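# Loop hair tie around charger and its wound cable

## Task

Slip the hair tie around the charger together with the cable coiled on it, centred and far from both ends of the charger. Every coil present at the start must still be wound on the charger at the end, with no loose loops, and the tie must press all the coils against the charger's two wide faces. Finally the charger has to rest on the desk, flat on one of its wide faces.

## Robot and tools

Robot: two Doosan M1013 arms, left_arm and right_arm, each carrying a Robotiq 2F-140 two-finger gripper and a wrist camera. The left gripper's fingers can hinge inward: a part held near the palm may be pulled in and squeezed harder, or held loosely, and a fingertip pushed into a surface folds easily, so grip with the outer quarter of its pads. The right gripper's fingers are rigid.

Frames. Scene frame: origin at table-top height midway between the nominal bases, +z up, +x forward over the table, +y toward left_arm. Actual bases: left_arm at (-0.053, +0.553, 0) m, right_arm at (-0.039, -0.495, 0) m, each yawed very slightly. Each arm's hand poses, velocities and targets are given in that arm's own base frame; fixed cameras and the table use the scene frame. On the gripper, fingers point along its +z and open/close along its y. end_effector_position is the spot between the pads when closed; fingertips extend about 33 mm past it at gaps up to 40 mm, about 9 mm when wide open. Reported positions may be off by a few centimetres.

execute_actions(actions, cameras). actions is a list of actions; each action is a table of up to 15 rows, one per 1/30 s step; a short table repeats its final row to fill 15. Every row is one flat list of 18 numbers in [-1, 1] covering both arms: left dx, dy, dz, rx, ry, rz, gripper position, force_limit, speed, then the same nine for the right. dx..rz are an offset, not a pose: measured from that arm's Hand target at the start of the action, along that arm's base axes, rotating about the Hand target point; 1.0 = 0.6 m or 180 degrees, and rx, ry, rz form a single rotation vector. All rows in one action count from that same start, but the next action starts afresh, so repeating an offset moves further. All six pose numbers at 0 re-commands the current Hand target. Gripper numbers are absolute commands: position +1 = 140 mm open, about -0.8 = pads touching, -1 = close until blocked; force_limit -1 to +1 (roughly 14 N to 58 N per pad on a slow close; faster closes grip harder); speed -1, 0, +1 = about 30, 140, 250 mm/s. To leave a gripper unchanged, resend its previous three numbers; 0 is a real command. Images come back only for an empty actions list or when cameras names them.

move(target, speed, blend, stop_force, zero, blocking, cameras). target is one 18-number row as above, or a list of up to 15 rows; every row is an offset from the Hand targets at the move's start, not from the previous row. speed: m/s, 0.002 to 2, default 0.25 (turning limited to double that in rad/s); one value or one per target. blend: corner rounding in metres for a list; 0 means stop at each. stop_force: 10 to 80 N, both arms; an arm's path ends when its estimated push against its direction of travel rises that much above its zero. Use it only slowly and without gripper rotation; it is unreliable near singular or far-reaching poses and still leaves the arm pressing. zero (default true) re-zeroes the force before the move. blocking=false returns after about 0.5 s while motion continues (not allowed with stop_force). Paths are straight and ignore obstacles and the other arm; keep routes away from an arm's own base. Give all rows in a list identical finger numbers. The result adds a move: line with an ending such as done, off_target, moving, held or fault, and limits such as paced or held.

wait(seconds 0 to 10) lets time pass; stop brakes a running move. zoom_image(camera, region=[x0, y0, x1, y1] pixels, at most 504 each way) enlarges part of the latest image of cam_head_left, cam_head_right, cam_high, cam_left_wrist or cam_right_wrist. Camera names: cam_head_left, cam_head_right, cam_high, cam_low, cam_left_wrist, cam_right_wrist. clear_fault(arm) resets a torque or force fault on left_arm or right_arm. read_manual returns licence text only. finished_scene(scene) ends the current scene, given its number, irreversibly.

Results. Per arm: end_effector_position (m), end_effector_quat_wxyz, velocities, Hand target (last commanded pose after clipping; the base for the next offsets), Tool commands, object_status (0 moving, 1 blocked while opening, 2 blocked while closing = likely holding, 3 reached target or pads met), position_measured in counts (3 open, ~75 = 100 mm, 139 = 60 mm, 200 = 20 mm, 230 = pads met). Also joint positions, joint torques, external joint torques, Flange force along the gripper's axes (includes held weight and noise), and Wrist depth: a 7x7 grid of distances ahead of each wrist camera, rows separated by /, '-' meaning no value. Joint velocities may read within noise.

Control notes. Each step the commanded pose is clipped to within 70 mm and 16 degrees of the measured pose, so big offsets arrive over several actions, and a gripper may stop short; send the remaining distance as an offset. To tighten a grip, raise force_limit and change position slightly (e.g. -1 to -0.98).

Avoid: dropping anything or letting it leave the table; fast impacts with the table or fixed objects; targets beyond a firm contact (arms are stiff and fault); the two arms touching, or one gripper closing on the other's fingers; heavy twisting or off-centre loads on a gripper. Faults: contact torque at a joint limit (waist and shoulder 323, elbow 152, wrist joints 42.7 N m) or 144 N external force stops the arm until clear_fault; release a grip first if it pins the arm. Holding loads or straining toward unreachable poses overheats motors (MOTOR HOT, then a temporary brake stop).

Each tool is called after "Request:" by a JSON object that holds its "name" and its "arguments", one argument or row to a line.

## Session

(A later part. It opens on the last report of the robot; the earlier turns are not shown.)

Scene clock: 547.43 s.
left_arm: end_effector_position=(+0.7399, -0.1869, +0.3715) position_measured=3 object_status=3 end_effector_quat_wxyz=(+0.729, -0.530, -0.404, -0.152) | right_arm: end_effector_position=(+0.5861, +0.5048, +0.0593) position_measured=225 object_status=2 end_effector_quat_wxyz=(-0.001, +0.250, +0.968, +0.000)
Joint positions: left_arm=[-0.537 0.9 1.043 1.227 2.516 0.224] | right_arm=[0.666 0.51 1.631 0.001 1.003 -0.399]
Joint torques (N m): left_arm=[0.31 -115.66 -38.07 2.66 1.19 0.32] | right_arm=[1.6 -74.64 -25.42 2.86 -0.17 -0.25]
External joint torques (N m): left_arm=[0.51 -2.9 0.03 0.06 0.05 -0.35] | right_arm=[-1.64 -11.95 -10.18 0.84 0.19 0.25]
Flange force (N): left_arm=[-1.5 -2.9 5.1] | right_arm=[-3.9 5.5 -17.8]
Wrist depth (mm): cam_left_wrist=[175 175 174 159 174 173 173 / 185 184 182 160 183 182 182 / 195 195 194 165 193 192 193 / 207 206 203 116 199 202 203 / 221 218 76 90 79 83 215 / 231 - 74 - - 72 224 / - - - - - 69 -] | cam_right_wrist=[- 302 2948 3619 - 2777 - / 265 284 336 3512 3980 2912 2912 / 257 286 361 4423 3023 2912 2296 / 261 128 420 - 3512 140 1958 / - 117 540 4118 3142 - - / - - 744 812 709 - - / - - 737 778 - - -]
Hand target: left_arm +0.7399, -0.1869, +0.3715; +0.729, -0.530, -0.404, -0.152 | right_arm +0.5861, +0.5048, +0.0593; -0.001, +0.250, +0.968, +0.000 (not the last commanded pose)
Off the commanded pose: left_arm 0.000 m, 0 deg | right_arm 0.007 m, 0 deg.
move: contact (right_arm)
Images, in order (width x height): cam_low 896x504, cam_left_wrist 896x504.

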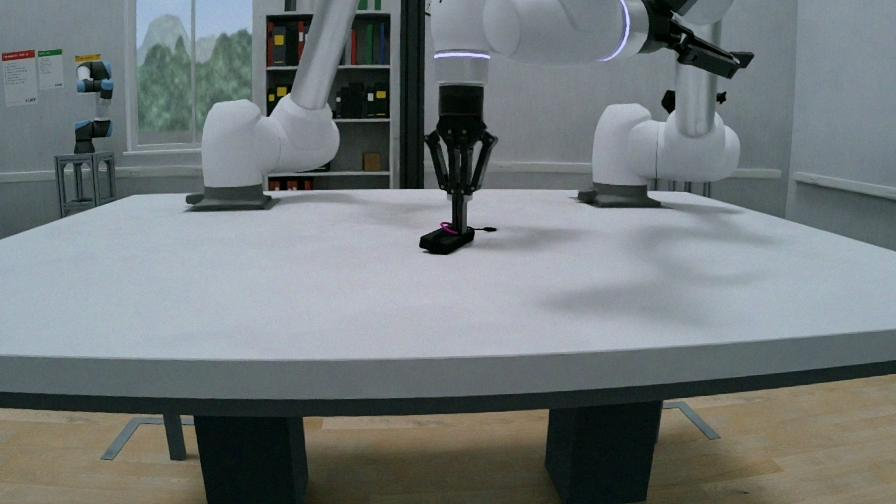

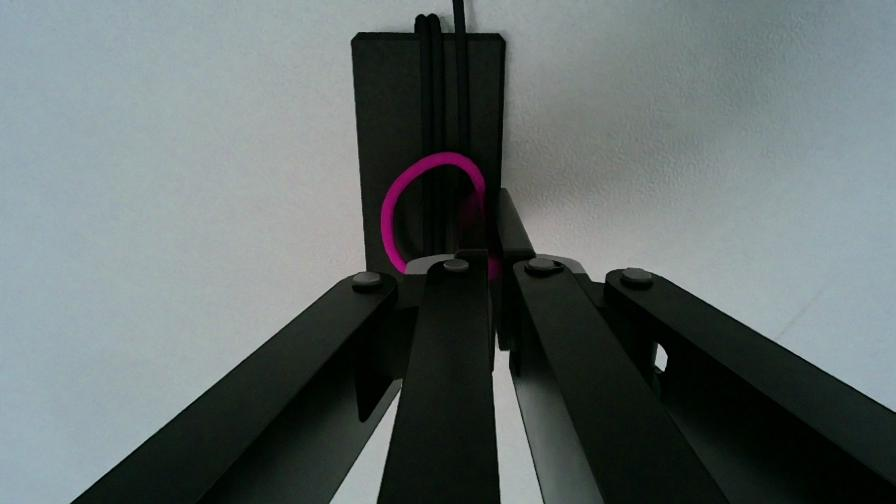

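Request:
{"name": "move", "arguments": {
  "target": [
    [0,0,0,0,0,0,1,1,1,0,0,0.001,0,0,0,-0.65,0,-1],
    [0,0,0,0,0,0,1,1,1,0,0,0.06,0,0,0,-0.65,0,-1]
  ],
  "speed": 0.04,
  "cameras": ["cam_left_wrist","cam_low"]
}}

Request:
{"name": "zoom_image", "arguments": {
  "camera": "cam_low",
  "region": [380, 180, 520, 280]
}}

Request:
{"name": "zoom_image", "arguments": {
  "camera": "cam_left_wrist",
  "region": [330, 0, 650, 300]
}}

Scene clock: 561.67 s.
left_arm: end_effector_position=(+0.7399, -0.1869, +0.3715) position_measured=3 object_status=3 end_effector_quat_wxyz=(+0.729, -0.530, -0.404, -0.152) | right_arm: end_effector_position=(+0.5861, +0.5048, +0.0953) position_measured=211 object_status=3 end_effector_quat_wxyz=(-0.001, +0.250, +0.968, +0.000)
Joint positions: left_arm=[-0.537 0.9 1.043 1.227 2.516 0.224] | right_arm=[0.666 0.48 1.604 0.001 1.059 -0.399]
Joint torques (N m): left_arm=[0.74 -116.07 -37.72 2.77 1.17 0.22] | right_arm=[1.77 -85.86 -34.91 3.29 -0.38 -0.25]
External joint torques (N m): left_arm=[-0.35 -3.59 -0.69 -0.01 0.1 -0.25] | right_arm=[-1.79 0.68 -1.98 0.54 0.4 0.25]
Flange force (N): left_arm=[-0.6 -3.7 3.6] | right_arm=[-3.8 4.6 -1.7]
Wrist depth (mm): cam_left_wrist=[208 209 207 204 207 207 205 / 219 219 218 195 219 216 216 / 232 232 231 204 227 228 228 / 245 245 241 114 236 239 241 / 261 258 85 85 84 83 256 / 274 - 76 - - 73 264 / - - - - - 70 -] | cam_right_wrist=[- 305 - - - - - / 265 283 322 3364 3412 - 2514 / 259 286 333 - 3184 3062 2341 / 260 128 421 5971 3852 140 519 / - 117 537 4975 2948 140 - / - - 751 862 - 543 - / - 669 739 746 - - -]
Hand target: left_arm +0.7399, -0.1869, +0.3715; +0.729, -0.530, -0.404, -0.152 | right_arm +0.5861, +0.5048, +0.0953; -0.001, +0.250, +0.968, +0.000
Off the commanded pose: left_arm 0.000 m, 0 deg | right_arm 0.000 m, 0 deg.
move: done
Images, in order (width x height): cam_low 896x504, cam_left_wrist 896x504.

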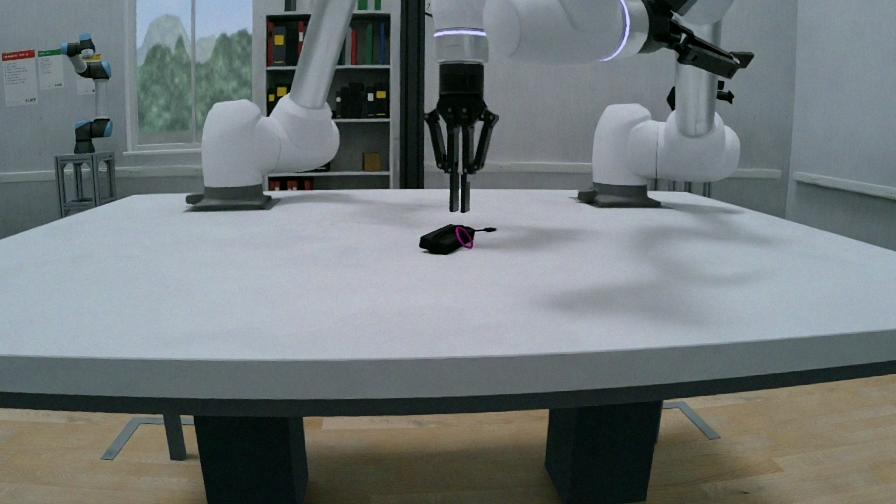

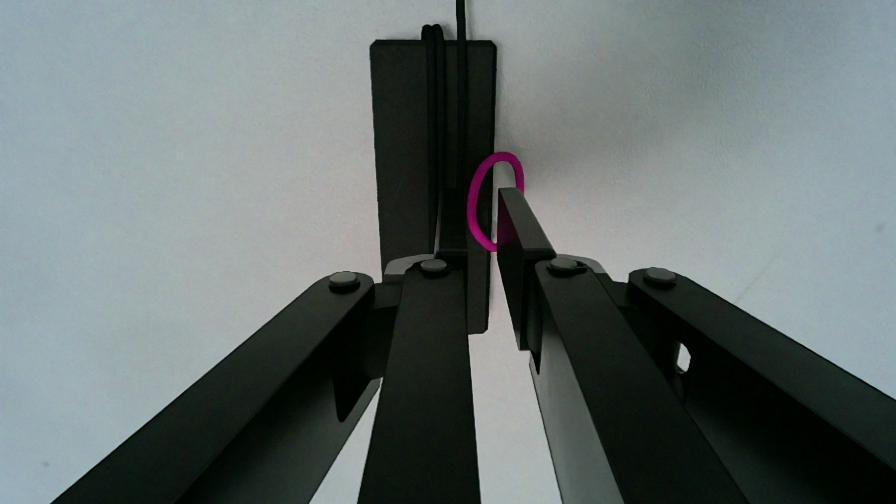

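Scaled by 3.600 from the camera's 896x504 image, which has a finer 1280x720 frame.

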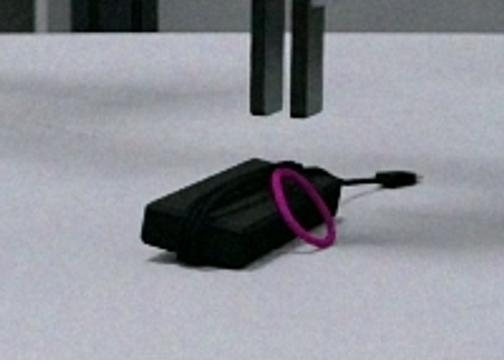

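Scaled by 1.575 from the camera's 896x504 image, which has a finer 1280x720 frame.

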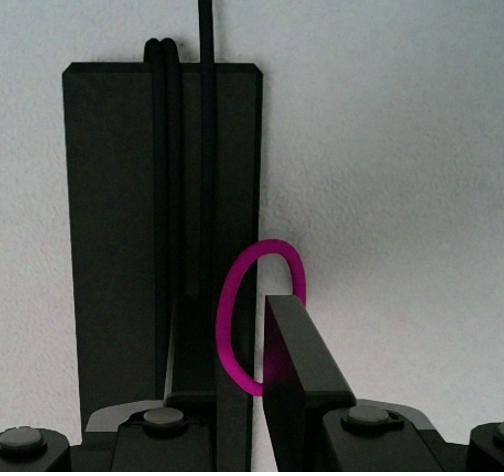

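Request:
{"name": "move", "arguments": {
  "target": [
    [0,0,0,0,0,0,1,1,1,0,0,0.15,0,0,0,-0.65,0,-1],
    [0,0,0.05,-0.252,-0.508,0.313,1,1,1,-0.25,-0.7,0.35,0,0,0,-0.65,0,-1]
  ],
  "speed": 0.3,
  "blend": 0.04,
  "cameras": ["cam_right_wrist","cam_head_left","cam_high"]
}}

Scene clock: 636.77 s.
left_arm: end_effector_position=(+0.7399, -0.1869, +0.4014) position_measured=3 object_status=3 end_effector_quat_wxyz=(-0.001, +0.252, +0.968, +0.000) | right_arm: end_effector_position=(+0.4361, +0.0847, +0.3053) position_measured=211 object_status=3 end_effector_quat_wxyz=(-0.001, +0.250, +0.968, -0.001)
Joint positions: left_arm=[-0.293 0.335 1.243 0 1.565 -1.353] | right_arm=[0.114 -0.163 1.962 0 1.345 -0.95]
Joint torques (N m): left_arm=[0.43 -73.79 -41.48 4.31 -0.02 0.25] | right_arm=[1.86 -26 -39.17 3.74 -0.41 -0.34]
External joint torques (N m): left_arm=[-0.07 -2.09 -0.34 0.02 0.06 -0.25] | right_arm=[-1.87 1.73 -2.12 0.54 0.45 0.34]
Flange force (N): left_arm=[2.6 -1.1 -0.7] | right_arm=[-6.4 0.9 -3.4]
Wrist depth (mm): cam_left_wrist=[403 405 405 402 399 400 397 / 425 430 420 425 422 421 417 / 451 448 445 441 443 442 444 / 476 475 469 108 463 464 464 / 504 501 86 85 84 83 495 / 1634 - 76 - - 73 515 / - - - - - 70 -] | cam_right_wrist=[481 481 - - 491 503 495 / - - - - 519 525 520 / - - - 557 - 566 - / - 118 532 588 584 139 1731 / - 118 624 624 591 114 - / - 696 - 1911 1851 1866 - / - - 2041 2132 2007 1769 -]
Hand target: left_arm +0.7399, -0.1869, +0.4015; -0.001, +0.252, +0.968, +0.000 | right_arm +0.4361, +0.0848, +0.3053; -0.001, +0.250, +0.968, +0.000
Off the commanded pose: left_arm 0.000 m, 0 deg | right_arm 0.000 m, 0 deg.
move: done
Images, in order (width x height): cam_head_left 896x504, cam_high 896x504, cam_right_wrist 896x504.

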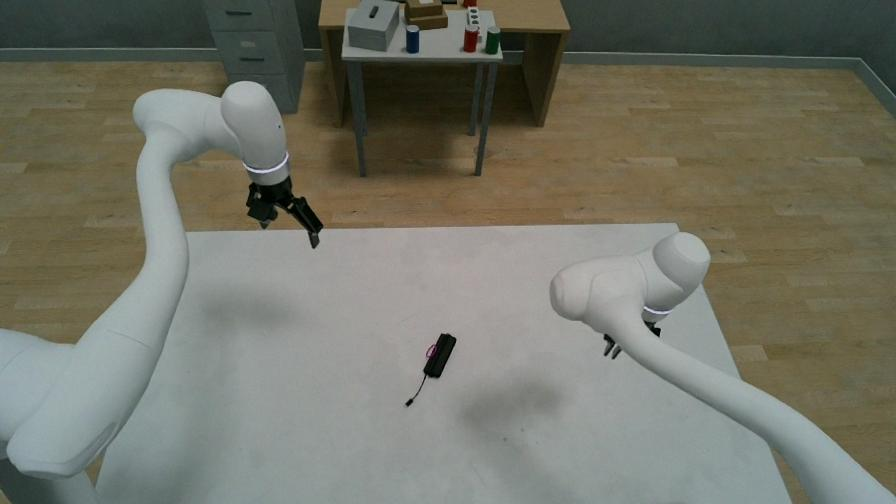

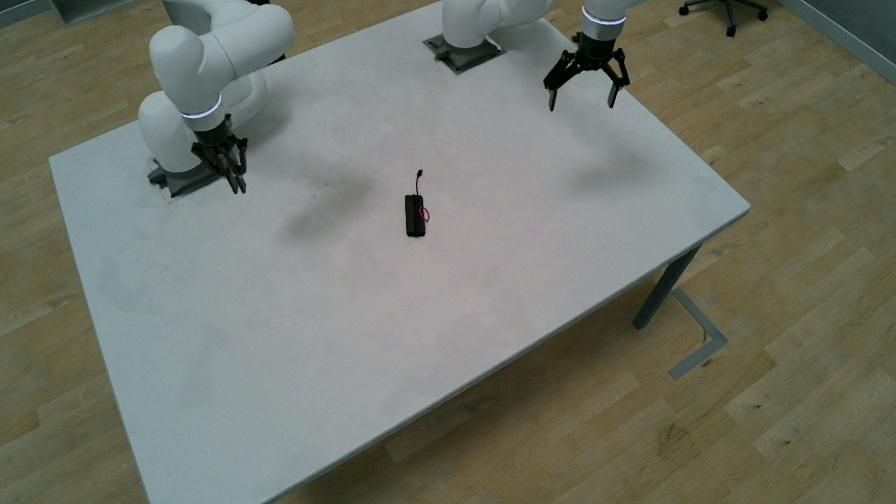

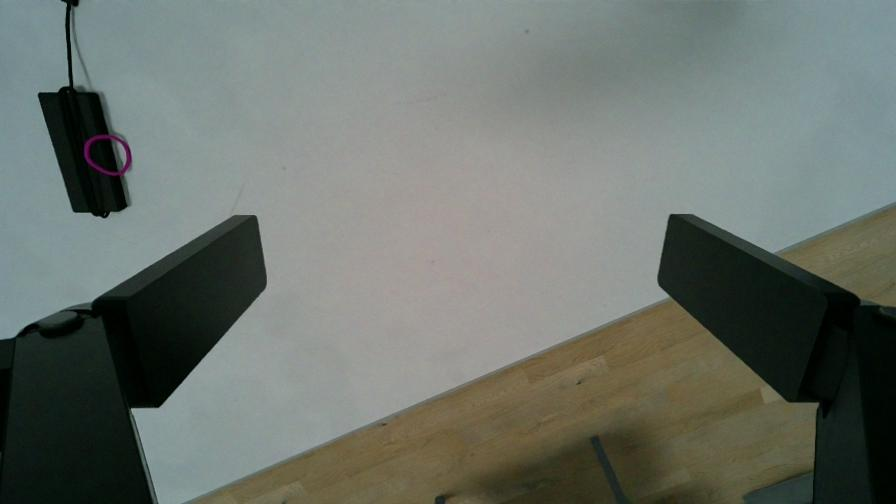

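Request:
{"name": "move", "arguments": {
  "target": [-0.308,-0.595,-0.42,0,0,0,-0.33,1,1,0,0,0,0,0,0,-0.65,0,-1],
  "speed": 0.3,
  "cameras": ["cam_right_wrist","cam_low"]
}}

Request:
{"name": "zoom_image", "arguments": {
  "camera": "cam_right_wrist",
  "region": [330, 0, 650, 300]
}}

Request:
{"name": "zoom_image", "arguments": {
  "camera": "cam_low",
  "region": [380, 180, 520, 280]
}}

Scene clock: 655.17 s.
left_arm: end_effector_position=(+0.5551, -0.5438, +0.1495) position_measured=171 object_status=3 end_effector_quat_wxyz=(-0.001, +0.252, +0.968, +0.000) | right_arm: end_effector_position=(+0.4361, +0.0848, +0.3053) position_measured=211 object_status=3 end_effector_quat_wxyz=(-0.001, +0.250, +0.968, +0.000)
Joint positions: left_arm=[-0.819 0.446 1.549 -0.001 1.148 -1.88] | right_arm=[0.114 -0.163 1.962 0 1.345 -0.95]
Joint torques (N m): left_arm=[0.09 -80.89 -37.46 3.62 -0.01 0.25] | right_arm=[1.86 -25.97 -39.01 3.76 -0.38 -0.32]
External joint torques (N m): left_arm=[-0.16 -1.91 -0.63 0.27 0.06 -0.25] | right_arm=[-1.82 1.69 -2.21 0.51 0.42 0.32]
Flange force (N): left_arm=[1.5 -0.2 -2.0] | right_arm=[-6.4 1.0 -3.5]
Wrist depth (mm): cam_left_wrist=[406 403 403 403 400 401 399 / 427 426 425 423 418 416 419 / 445 449 446 439 439 445 437 / 474 476 469 108 460 470 467 / 512 499 86 85 84 83 495 / 1644 - 76 - - 73 513 / - - - - - 70 -] | cam_right_wrist=[- 254 - 258 - 266 262 / 266 269 - - - 274 277 / 273 284 289 - - 292 289 / - 302 - 171 150 307 - / - - 92 - - 91 - / - - - - - - - / - - - 378 - - -]
Hand target: left_arm +0.5551, -0.5439, +0.1495; -0.001, +0.252, +0.968, +0.000 | right_arm +0.4361, +0.0848, +0.3053; -0.001, +0.250, +0.968, +0.000
Off the commanded pose: left_arm 0.000 m, 0 deg | right_arm 0.000 m, 0 deg.
move: done
Images, in order (width x height): cam_low 896x504, cam_right_wrist 896x504.

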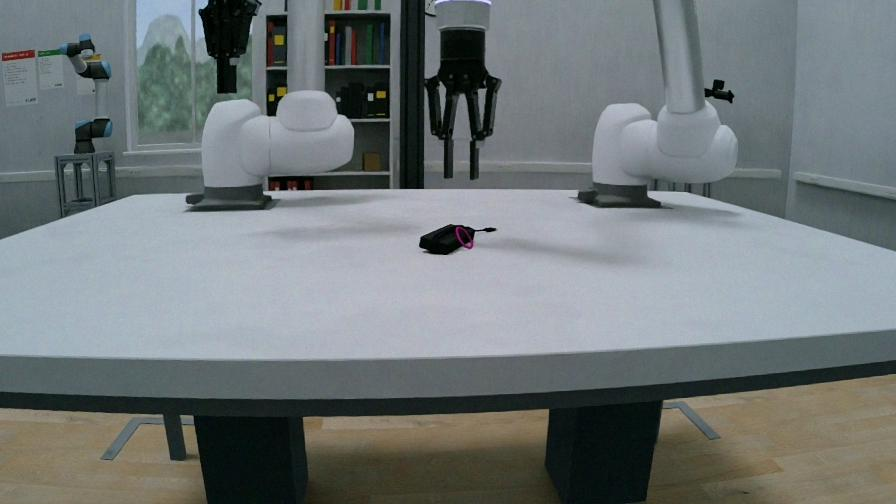

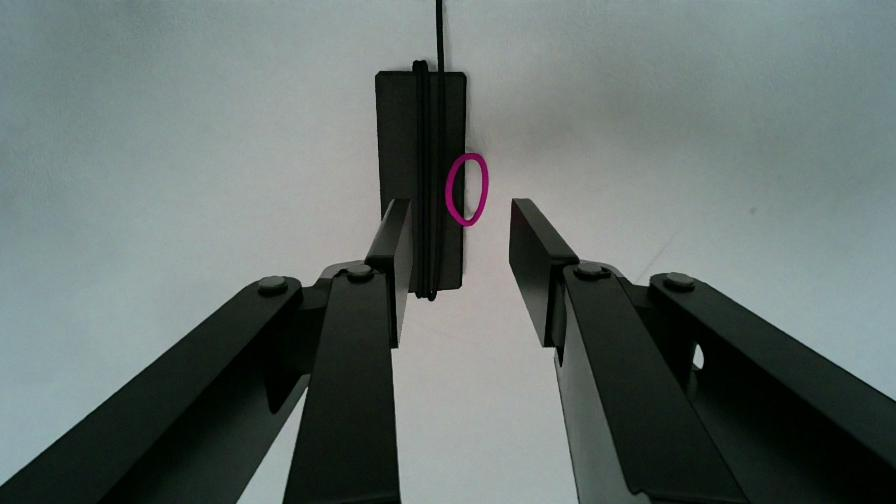

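Scaled by 1.575 from the camera's 896x504 image, which has a finer 1280x720 frame.

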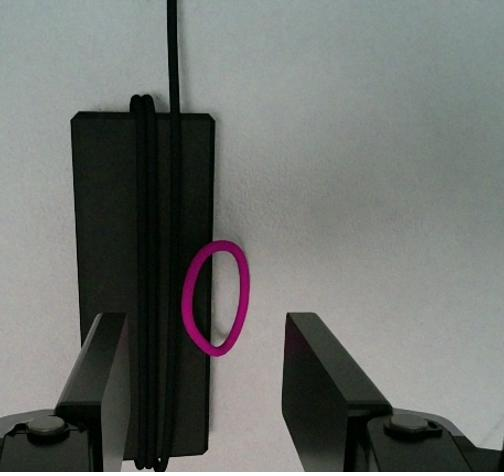

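Scaled by 3.600 from the camera's 896x504 image, which has a finer 1280x720 frame.

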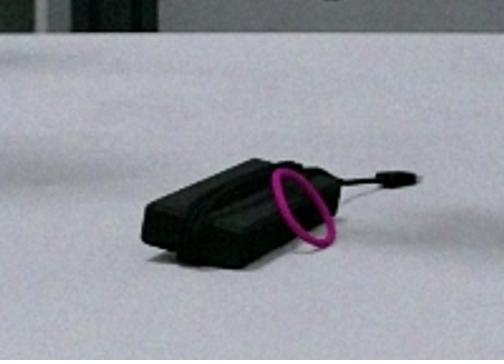

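Request:
{"name": "move", "arguments": {
  "target": [-0.0025,-0.0043,-0.1325,0,0,0,-0.42,0,-1,0,0,0,0,0,0,-0.65,0,-1],
  "speed": 0.08,
  "cameras": ["cam_right_wrist","cam_low"]
}}

Request:
{"name": "zoom_image", "arguments": {
  "camera": "cam_right_wrist",
  "region": [330, 0, 650, 300]
}}

Request:
{"name": "zoom_image", "arguments": {
  "camera": "cam_low",
  "region": [410, 200, 510, 260]
}}

Scene clock: 682.40 s.
left_arm: end_effector_position=(+0.5536, -0.5464, +0.0699) position_measured=182 object_status=3 end_effector_quat_wxyz=(-0.001, +0.252, +0.968, +0.000) | right_arm: end_effector_position=(+0.4361, +0.0848, +0.3053) position_measured=211 object_status=3 end_effector_quat_wxyz=(-0.001, +0.250, +0.968, +0.000)
Joint positions: left_arm=[-0.823 0.507 1.614 -0.001 1.022 -1.883] | right_arm=[0.114 -0.163 1.962 0 1.345 -0.95]
Joint torques (N m): left_arm=[0.19 -83.59 -35.26 3.56 -0.12 0.38] | right_arm=[0.89 -26.27 -39.15 3.65 -0.41 -0.28]
External joint torques (N m): left_arm=[-0.32 -2.07 -0.32 0.08 0.17 -0.38] | right_arm=[-0.89 2.04 -2.12 0.62 0.45 0.28]
Flange force (N): left_arm=[2.2 -0.3 -2.2] | right_arm=[-5.6 2.9 -3.3]
Wrist depth (mm): cam_left_wrist=[405 401 405 401 400 399 396 / 427 425 423 420 423 422 418 / 453 452 445 442 445 442 445 / 474 475 466 108 460 469 469 / 510 495 86 85 84 83 497 / 1644 - 76 - - 73 513 / - - - - - 70 -] | cam_right_wrist=[185 186 - 183 - 185 - / 192 193 190 - - - 197 / 203 - 204 179 - 208 209 / 216 - 215 169 214 220 - / - - 92 204 - 91 235 / - - - 249 - - - / - - - - - - -]
Hand target: left_arm +0.5536, -0.5465, +0.0700; -0.001, +0.252, +0.968, +0.000 | right_arm +0.4361, +0.0848, +0.3053; -0.001, +0.250, +0.968, +0.000
Off the commanded pose: left_arm 0.000 m, 0 deg | right_arm 0.000 m, 0 deg.
move: done
Images, in order (width x height): cam_low 896x504, cam_right_wrist 896x504.

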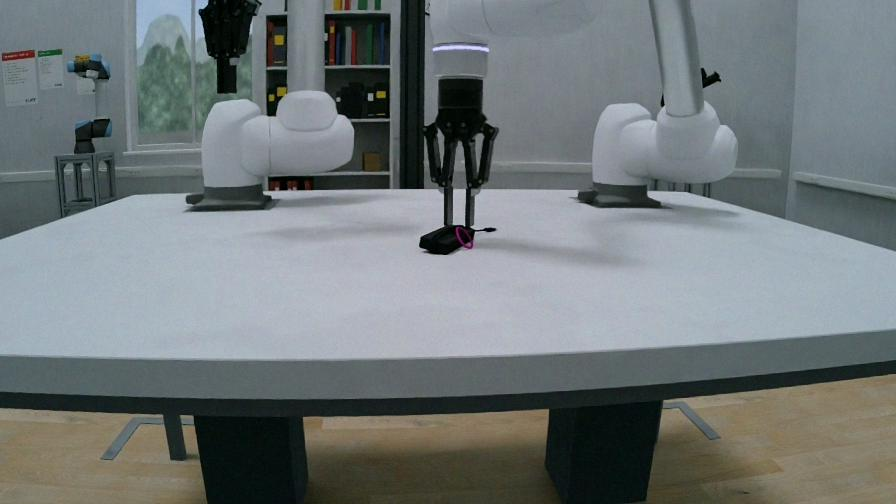

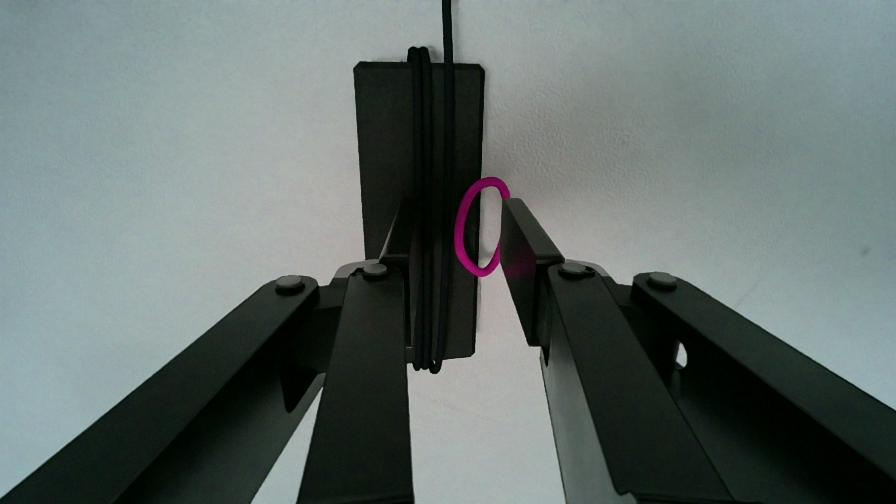

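Scaled by 1.575 from the camera's 896x504 image, which has a finer 1280x720 frame.

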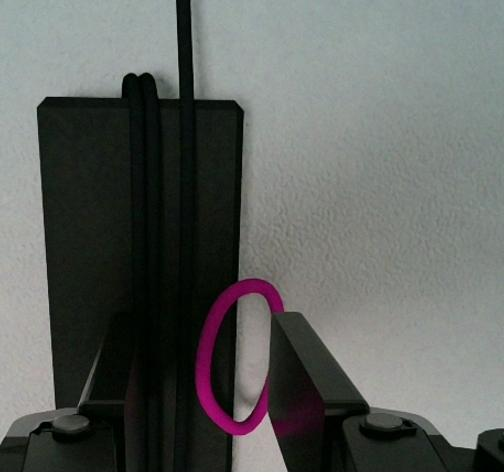

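Scaled by 5.040 from the camera's 896x504 image, which has a finer 1280x720 frame.

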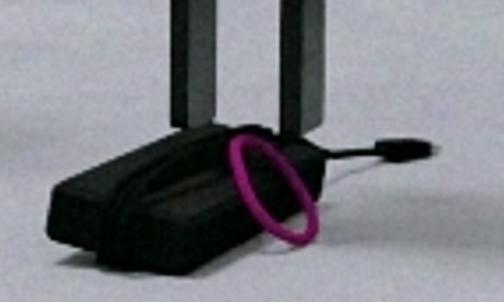

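Request:
{"name": "move", "arguments": {
  "target": [0,0,-0.0128,0,0,0,-0.42,0,-1,0,0,0,0,0,0,-0.65,0,-1],
  "speed": 0.02,
  "cameras": ["cam_low"]
}}

Request:
{"name": "zoom_image", "arguments": {
  "camera": "cam_low",
  "region": [410, 200, 510, 260]
}}

Request:
{"name": "move", "arguments": {
  "target": [0,0,0,0,0,0,-1,-0.6,-1,0,0,0,0,0,0,-0.65,0,-1],
  "cameras": ["cam_right_wrist","cam_low"]
}}

Request:
{"name": "zoom_image", "arguments": {
  "camera": "cam_low",
  "region": [410, 200, 510, 260]
}}

Request:
{"name": "zoom_image", "arguments": {
  "camera": "cam_right_wrist",
  "region": [330, 0, 650, 300]
}}

Scene clock: 698.53 s.
left_arm: end_effector_position=(+0.5536, -0.5465, +0.0623) position_measured=182 object_status=3 end_effector_quat_wxyz=(-0.001, +0.252, +0.968, +0.000) | right_arm: end_effector_position=(+0.4361, +0.0848, +0.3053) position_measured=211 object_status=3 end_effector_quat_wxyz=(-0.001, +0.250, +0.968, +0.000)
Joint positions: left_arm=[-0.823 0.513 1.619 -0.001 1.01 -1.883] | right_arm=[0.114 -0.163 1.962 0 1.345 -0.95]
Joint torques (N m): left_arm=[0.4 -83.67 -34.84 3.65 -0.07 0.29] | right_arm=[2.05 -25.91 -38.92 3.73 -0.41 -0.42]
External joint torques (N m): left_arm=[-0.97 -2.32 -0.52 -0.04 0.11 -0.29] | right_arm=[-2.08 1.73 -2.3 0.53 0.45 0.42]
Flange force (N): left_arm=[2.3 -1.0 -2.5] | right_arm=[-6.8 0.8 -3.7]
Wrist depth (mm): cam_left_wrist=[405 402 402 399 402 400 397 / 427 427 423 422 418 418 421 / 448 448 445 441 445 442 439 / 477 471 476 108 461 472 470 / 505 501 86 85 84 83 495 / 1634 - 76 - - 73 522 / - - - - - 70 -] | cam_right_wrist=[176 176 176 175 179 185 - / 187 185 182 - - 186 191 / 192 - 199 - 200 203 - / - 214 - 171 130 213 - / - - 92 186 - 97 - / - - - - - - - / - - - - - - -]
Hand target: left_arm +0.5536, -0.5465, +0.0623; -0.001, +0.252, +0.968, +0.000 | right_arm +0.4361, +0.0848, +0.3053; -0.001, +0.250, +0.968, +0.000
Off the commanded pose: left_arm 0.000 m, 0 deg | right_arm 0.000 m, 0 deg.
move: done
Images, in order (width x height): cam_low 896x504.

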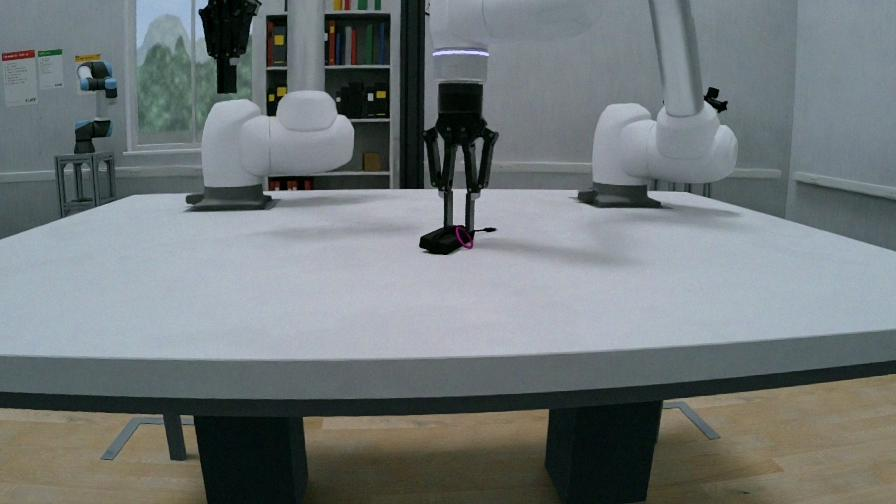

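Scaled by 5.040 from the camera's 896x504 image, which has a finer 1280x720 frame.

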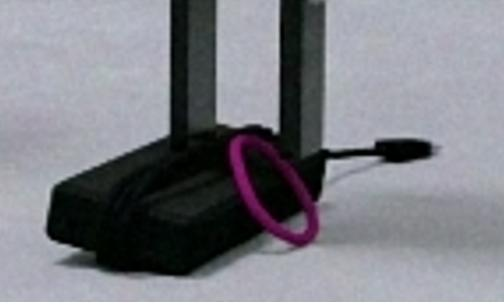

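Scene clock: 699.63 s.
left_arm: end_effector_position=(+0.5536, -0.5465, +0.0623) position_measured=221 object_status=0 end_effector_quat_wxyz=(-0.001, +0.252, +0.968, +0.000) | right_arm: end_effector_position=(+0.4361, +0.0848, +0.3053) position_measured=211 object_status=3 end_effector_quat_wxyz=(-0.001, +0.250, +0.968, +0.000)
Joint positions: left_arm=[-0.823 0.513 1.619 -0.001 1.01 -1.883] | right_arm=[0.114 -0.163 1.962 0 1.345 -0.95]
Joint torques (N m): left_arm=[0.08 -83.77 -34.85 3.53 -0.08 0.39] | right_arm=[1.49 -25.52 -38.9 3.71 -0.34 -0.27]
External joint torques (N m): left_arm=[0.03 -2.87 -0.66 0.11 0.13 -0.39] | right_arm=[-1.49 1.49 -2.08 0.53 0.38 0.27]
Flange force (N): left_arm=[2.4 0.2 -3.1] | right_arm=[-5.7 1.2 -3.3]
Wrist depth (mm): cam_left_wrist=[403 402 403 402 402 401 397 / 426 431 422 424 422 422 419 / 450 447 445 441 442 445 442 / 475 474 468 108 462 469 470 / 501 499 86 85 84 83 495 / 1594 - 76 - - 73 514 / - - - - - 70 -] | cam_right_wrist=[176 174 176 174 180 178 - / 185 - 187 - 187 186 190 / 196 197 198 173 198 200 - / 204 207 206 112 - 213 214 / 220 - - - - 223 226 / - - - - - - 240 / - - - - - - -]
Hand target: left_arm +0.5536, -0.5465, +0.0623; -0.001, +0.252, +0.968, +0.000 | right_arm +0.4361, +0.0848, +0.3053; -0.001, +0.250, +0.968, +0.000
Off the commanded pose: left_arm 0.000 m, 0 deg | right_arm 0.000 m, 0 deg.
move: done
Images, in order (width x height): cam_low 896x504, cam_right_wrist 896x504.

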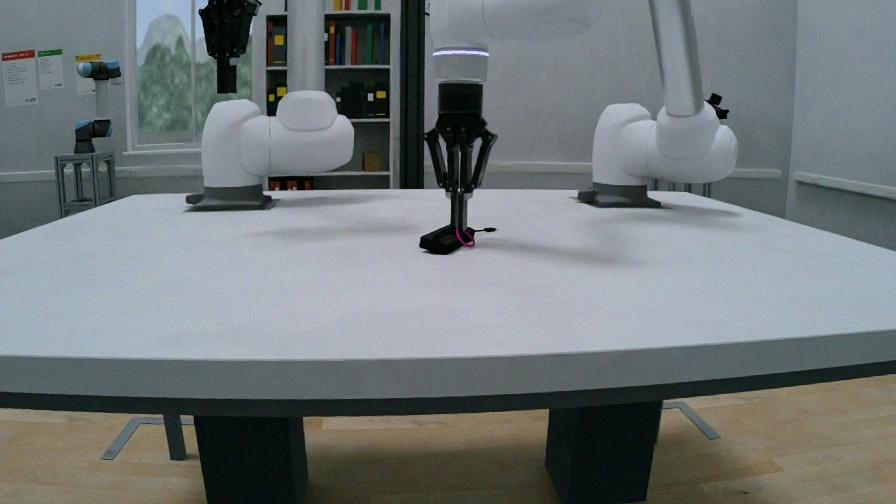

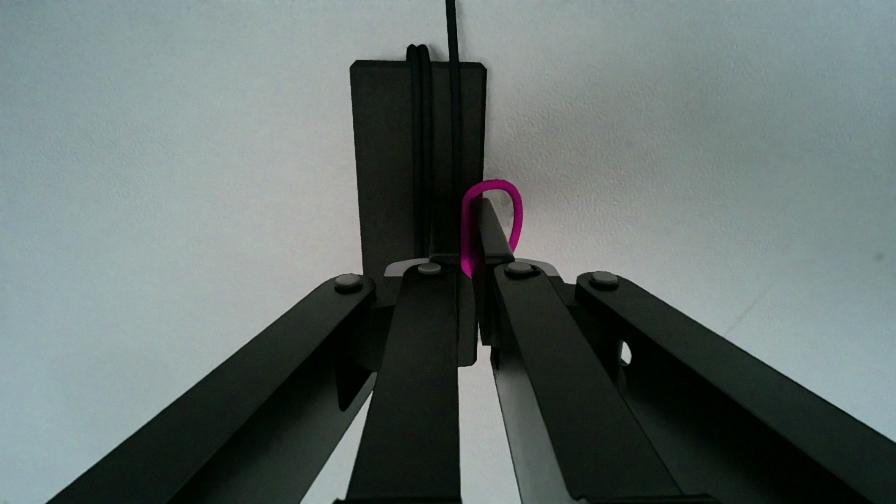

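Scaled by 5.040 from the camera's 896x504 image, which has a finer 1280x720 frame.

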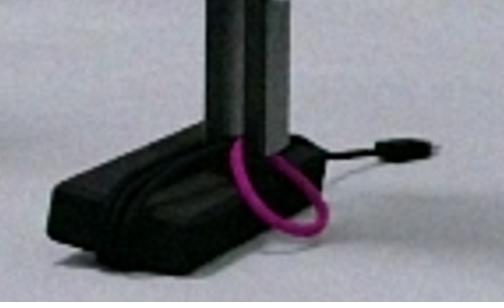

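Scaled by 1.575 from the camera's 896x504 image, which has a finer 1280x720 frame.

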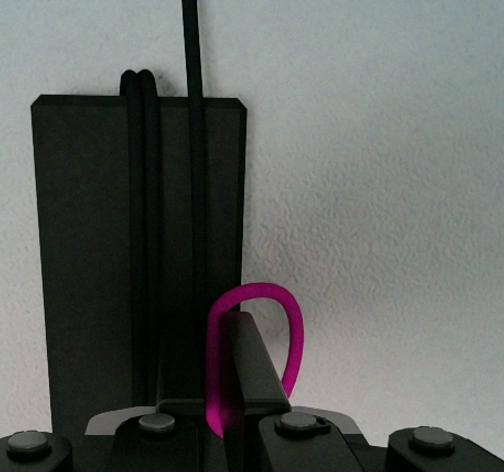

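Request:
{"name": "move", "arguments": {
  "target": [0,0,0.03,0,0,0,-1,-0.6,-1,0,0,0,0,0,0,-0.65,0,-1],
  "speed": 0.03,
  "cameras": ["cam_right_wrist","cam_low"]
}}

Request:
{"name": "zoom_image", "arguments": {
  "camera": "cam_low",
  "region": [410, 200, 510, 260]
}}

Request:
{"name": "zoom_image", "arguments": {
  "camera": "cam_right_wrist",
  "region": [330, 0, 650, 300]
}}

Scene clock: 716.80 s.
left_arm: end_effector_position=(+0.5536, -0.5465, +0.0803) position_measured=221 object_status=2 end_effector_quat_wxyz=(-0.001, +0.252, +0.968, +0.000) | right_arm: end_effector_position=(+0.4361, +0.0848, +0.3053) position_measured=211 object_status=3 end_effector_quat_wxyz=(-0.001, +0.250, +0.968, +0.000)
Joint positions: left_arm=[-0.823 0.498 1.606 -0.001 1.038 -1.883] | right_arm=[0.114 -0.163 1.962 0 1.345 -0.95]
Joint torques (N m): left_arm=[0.53 -84.31 -35.51 3.63 0.26 0.26] | right_arm=[1.68 -25.85 -39.02 3.71 -0.41 -0.31]
External joint torques (N m): left_arm=[-0.5 -1.3 -0.56 0.07 -0.22 -0.26] | right_arm=[-1.71 1.69 -2.23 0.55 0.44 0.31]
Flange force (N): left_arm=[1.0 -0.7 -1.1] | right_arm=[-6.3 1.2 -3.6]
Wrist depth (mm): cam_left_wrist=[405 405 405 405 401 398 399 / 427 426 422 423 424 421 417 / 452 449 447 443 444 442 439 / 474 476 470 108 460 467 467 / 507 498 86 85 84 83 496 / 1644 - 76 - - 73 511 / - - - - - 70 -] | cam_right_wrist=[- - 194 192 195 195 196 / - 202 - - 206 207 - / - - 211 189 - 222 228 / 229 229 - 112 - 232 231 / 236 - - - - 244 248 / - - - - - - - / - - - - - - -]
Hand target: left_arm +0.5536, -0.5465, +0.0803; -0.001, +0.252, +0.968, +0.000 | right_arm +0.4361, +0.0848, +0.3053; -0.001, +0.250, +0.968, +0.000
Off the commanded pose: left_arm 0.000 m, 0 deg | right_arm 0.000 m, 0 deg.
move: done
Images, in order (width x height): cam_low 896x504, cam_right_wrist 896x504.

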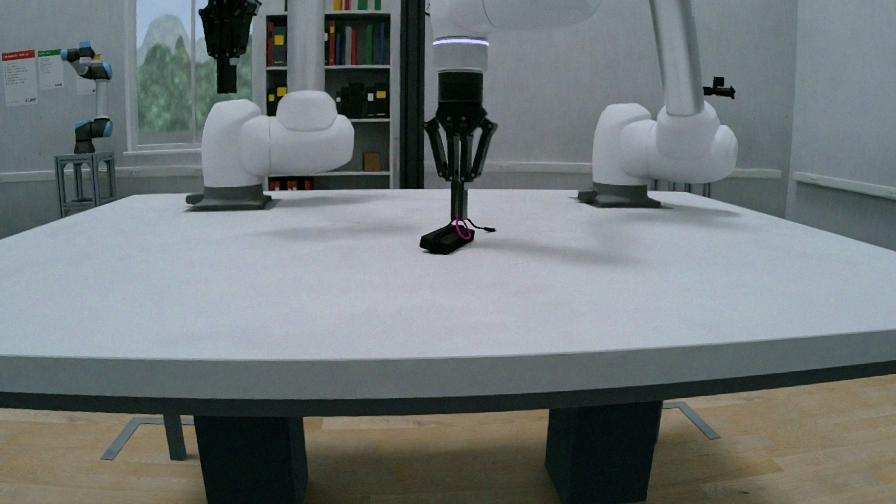

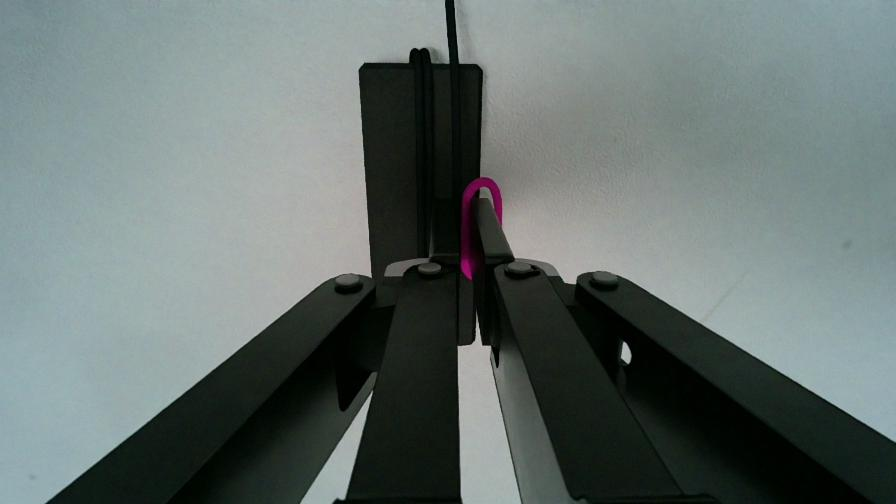

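Scaled by 5.040 from the camera's 896x504 image, which has a finer 1280x720 frame.

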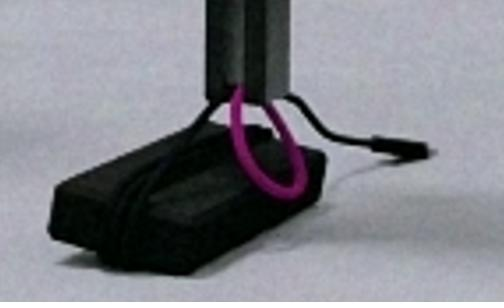

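Scaled by 1.575 from the camera's 896x504 image, which has a finer 1280x720 frame.

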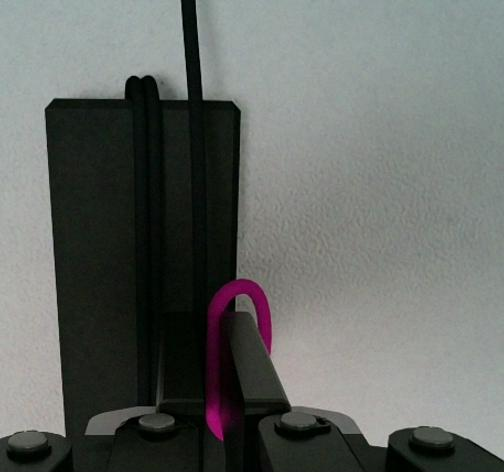

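Request:
{"name": "move", "arguments": {
  "target": [
    [0,0,-0.03,0,0,0,-1,-0.6,-1,0,0,0,0,0,0,-0.65,0,-1],
    [0,0,-0.03,0,0,0,-0.6,-0.6,-1,0,0,0,0,0,0,-0.65,0,-1]
  ],
  "speed": 0.03,
  "cameras": ["cam_right_wrist","cam_low"]
}}

Request:
{"name": "zoom_image", "arguments": {
  "camera": "cam_low",
  "region": [410, 200, 510, 260]
}}

Request:
{"name": "zoom_image", "arguments": {
  "camera": "cam_right_wrist",
  "region": [330, 0, 650, 300]
}}

Scene clock: 730.20 s.
left_arm: end_effector_position=(+0.5536, -0.5464, +0.0623) position_measured=205 object_status=0 end_effector_quat_wxyz=(-0.001, +0.252, +0.968, +0.000) | right_arm: end_effector_position=(+0.4361, +0.0848, +0.3053) position_measured=211 object_status=3 end_effector_quat_wxyz=(-0.001, +0.250, +0.968, +0.000)
Joint positions: left_arm=[-0.823 0.513 1.619 -0.001 1.01 -1.883] | right_arm=[0.114 -0.163 1.962 0 1.345 -0.95]
Joint torques (N m): left_arm=[0.56 -84.48 -34.99 3.52 -0.06 0.35] | right_arm=[1.78 -25.71 -38.95 3.74 -0.41 -0.37]
External joint torques (N m): left_arm=[-0.25 -1.96 -0.49 0.12 0.1 -0.35] | right_arm=[-1.77 1.52 -2.27 0.52 0.44 0.37]
Flange force (N): left_arm=[1.7 -0.3 -2.2] | right_arm=[-6.1 1.0 -3.7]
Wrist depth (mm): cam_left_wrist=[402 403 403 403 400 403 397 / 420 422 427 425 426 423 421 / 452 451 448 439 446 445 442 / 474 472 470 108 461 469 468 / 507 498 86 85 84 83 495 / 1634 - 76 - - 73 515 / - - - - - 70 -] | cam_right_wrist=[- 176 177 176 - 184 183 / - 186 187 - - 188 - / - 194 - - - 198 201 / - - - 136 207 212 - / - - 92 - - - - / - - - - - - 240 / - - - - - - -]
Hand target: left_arm +0.5536, -0.5465, +0.0623; -0.001, +0.252, +0.968, +0.000 | right_arm +0.4361, +0.0848, +0.3053; -0.001, +0.250, +0.968, +0.000
Off the commanded pose: left_arm 0.000 m, 0 deg | right_arm 0.000 m, 0 deg.
move: done
Images, in order (width x height): cam_low 896x504, cam_right_wrist 896x504.

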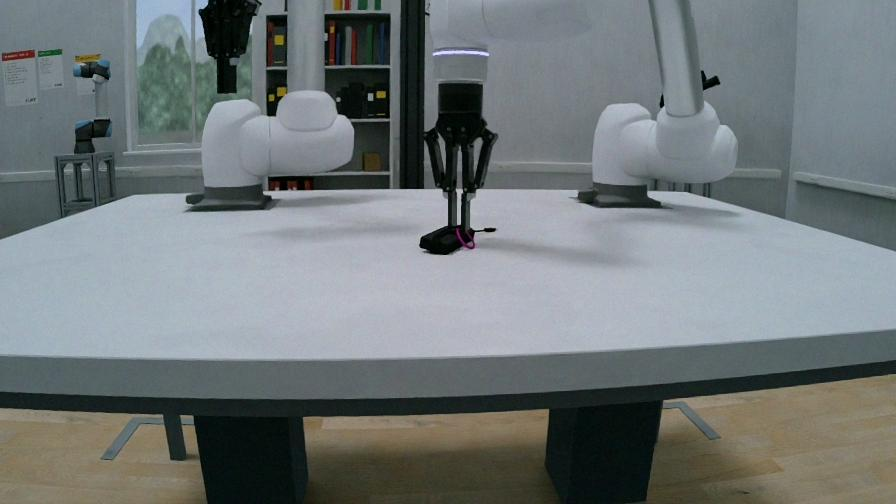

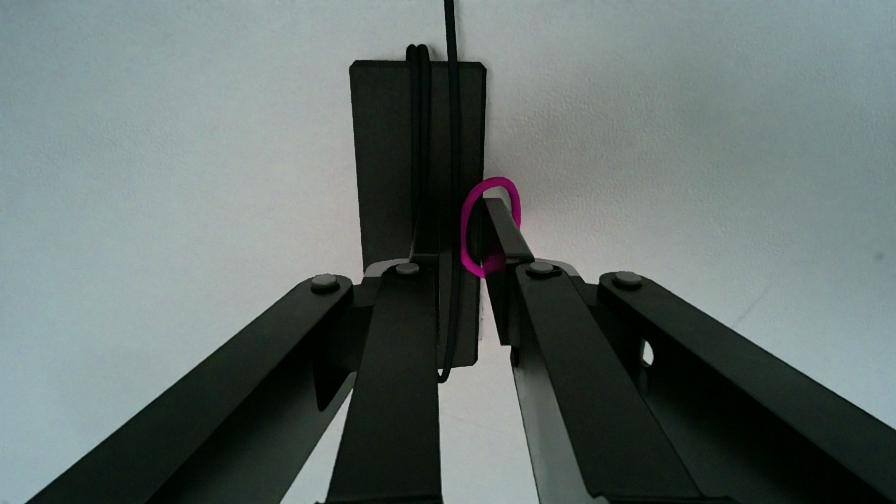

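Scaled by 5.040 from the camera's 896x504 image, which has a finer 1280x720 frame.

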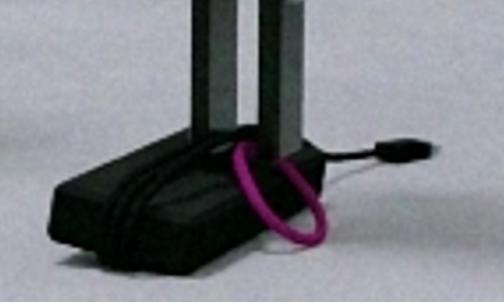

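Scaled by 1.575 from the camera's 896x504 image, which has a finer 1280x720 frame.

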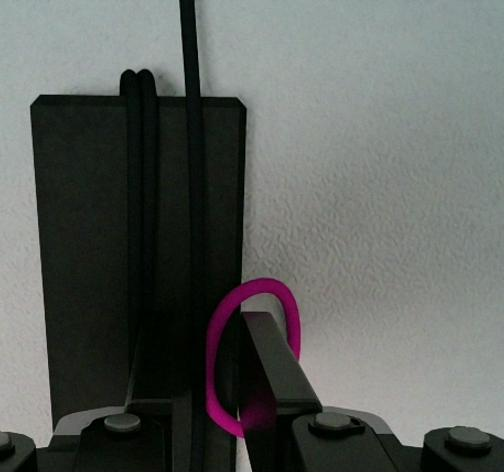

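Request:
{"name": "move", "arguments": {
  "target": [
    [0,0,0.08,0,0,0,-0.6,-0.6,-1,0,0,0,0,0,0,-0.65,0,-1]
  ],
  "speed": 0.08,
  "cameras": ["cam_right_wrist","cam_low"]
}}

Request:
{"name": "zoom_image", "arguments": {
  "camera": "cam_low",
  "region": [410, 200, 510, 260]
}}

Request:
{"name": "zoom_image", "arguments": {
  "camera": "cam_right_wrist",
  "region": [330, 0, 650, 300]
}}

Scene clock: 806.97 s.
left_arm: end_effector_position=(+0.5536, -0.5465, +0.1104) position_measured=205 object_status=3 end_effector_quat_wxyz=(-0.001, +0.252, +0.968, +0.000) | right_arm: end_effector_position=(+0.4361, +0.0848, +0.3053) position_measured=211 object_status=3 end_effector_quat_wxyz=(-0.001, +0.250, +0.968, +0.000)
Joint positions: left_arm=[-0.823 0.474 1.582 -0.001 1.086 -1.883] | right_arm=[0.114 -0.163 1.962 0 1.345 -0.95]
Joint torques (N m): left_arm=[-0.06 -81.95 -36.39 3.75 -0.13 0.35] | right_arm=[1.59 -25.89 -39.13 3.73 -0.39 -0.32]
External joint torques (N m): left_arm=[0.1 -2.67 -0.71 0.05 0.17 -0.35] | right_arm=[-1.58 1.75 -2.02 0.53 0.43 0.32]
Flange force (N): left_arm=[2.1 0.2 -2.9] | right_arm=[-6.0 1.3 -3.2]
Wrist depth (mm): cam_left_wrist=[405 403 405 399 400 401 399 / 424 424 428 424 418 418 418 / 452 448 446 443 441 444 446 / 475 476 465 108 459 469 465 / 509 494 86 85 84 83 496 / 1634 - 76 - - 73 514 / - - - - - 70 -] | cam_right_wrist=[222 224 222 222 225 223 223 / 230 231 228 - 233 - 237 / 244 - 249 228 - - 252 / 263 260 260 136 - - 263 / - - 92 - - - 280 / - - - - - - - / - - - - - - -]
Hand target: left_arm +0.5536, -0.5465, +0.1103; -0.001, +0.252, +0.968, +0.000 | right_arm +0.4361, +0.0848, +0.3053; -0.001, +0.250, +0.968, +0.000
Off the commanded pose: left_arm 0.000 m, 0 deg | right_arm 0.000 m, 0 deg.
move: done
Images, in order (width x height): cam_low 896x504, cam_right_wrist 896x504.

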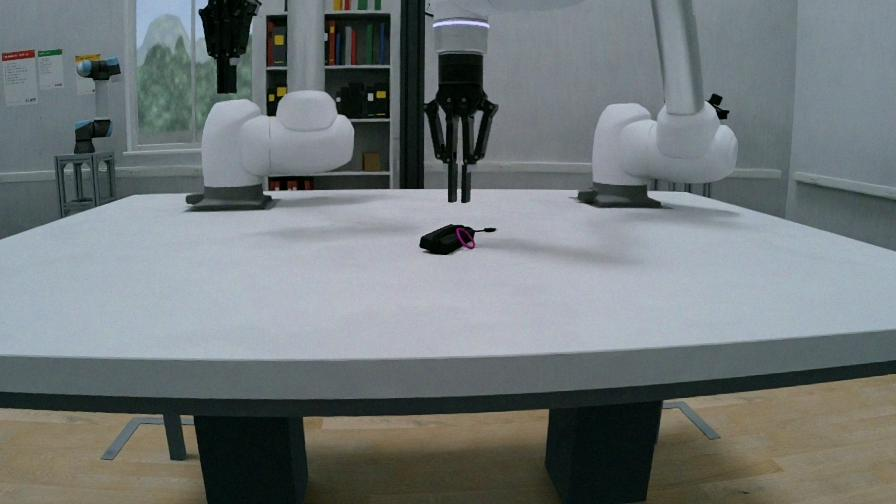

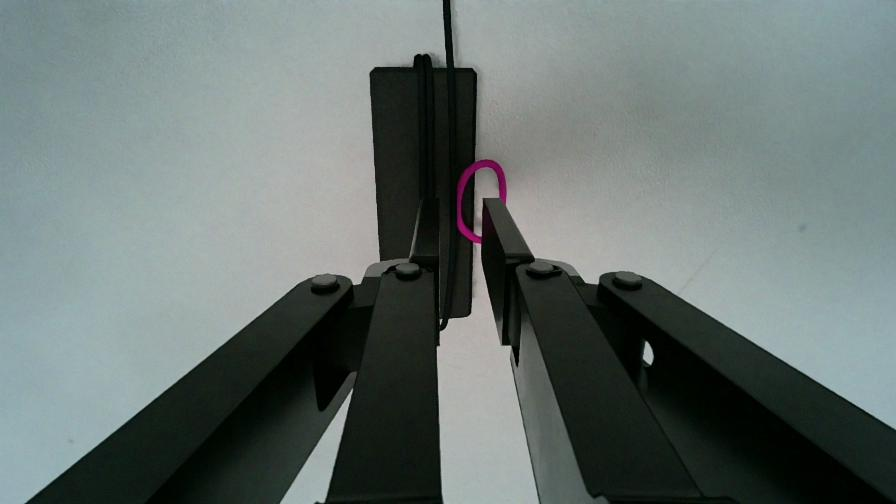

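Scaled by 5.040 from the camera's 896x504 image, which has a finer 1280x720 frame.

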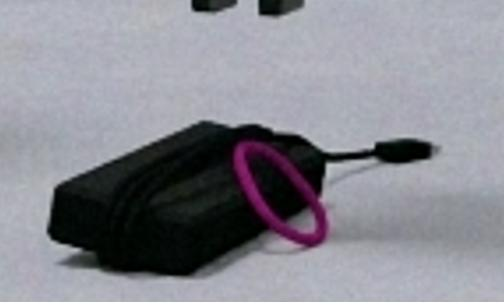

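Scaled by 1.575 from the camera's 896x504 image, which has a finer 1280x720 frame.

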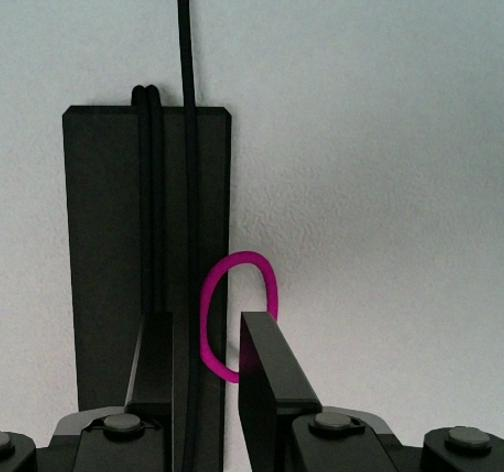

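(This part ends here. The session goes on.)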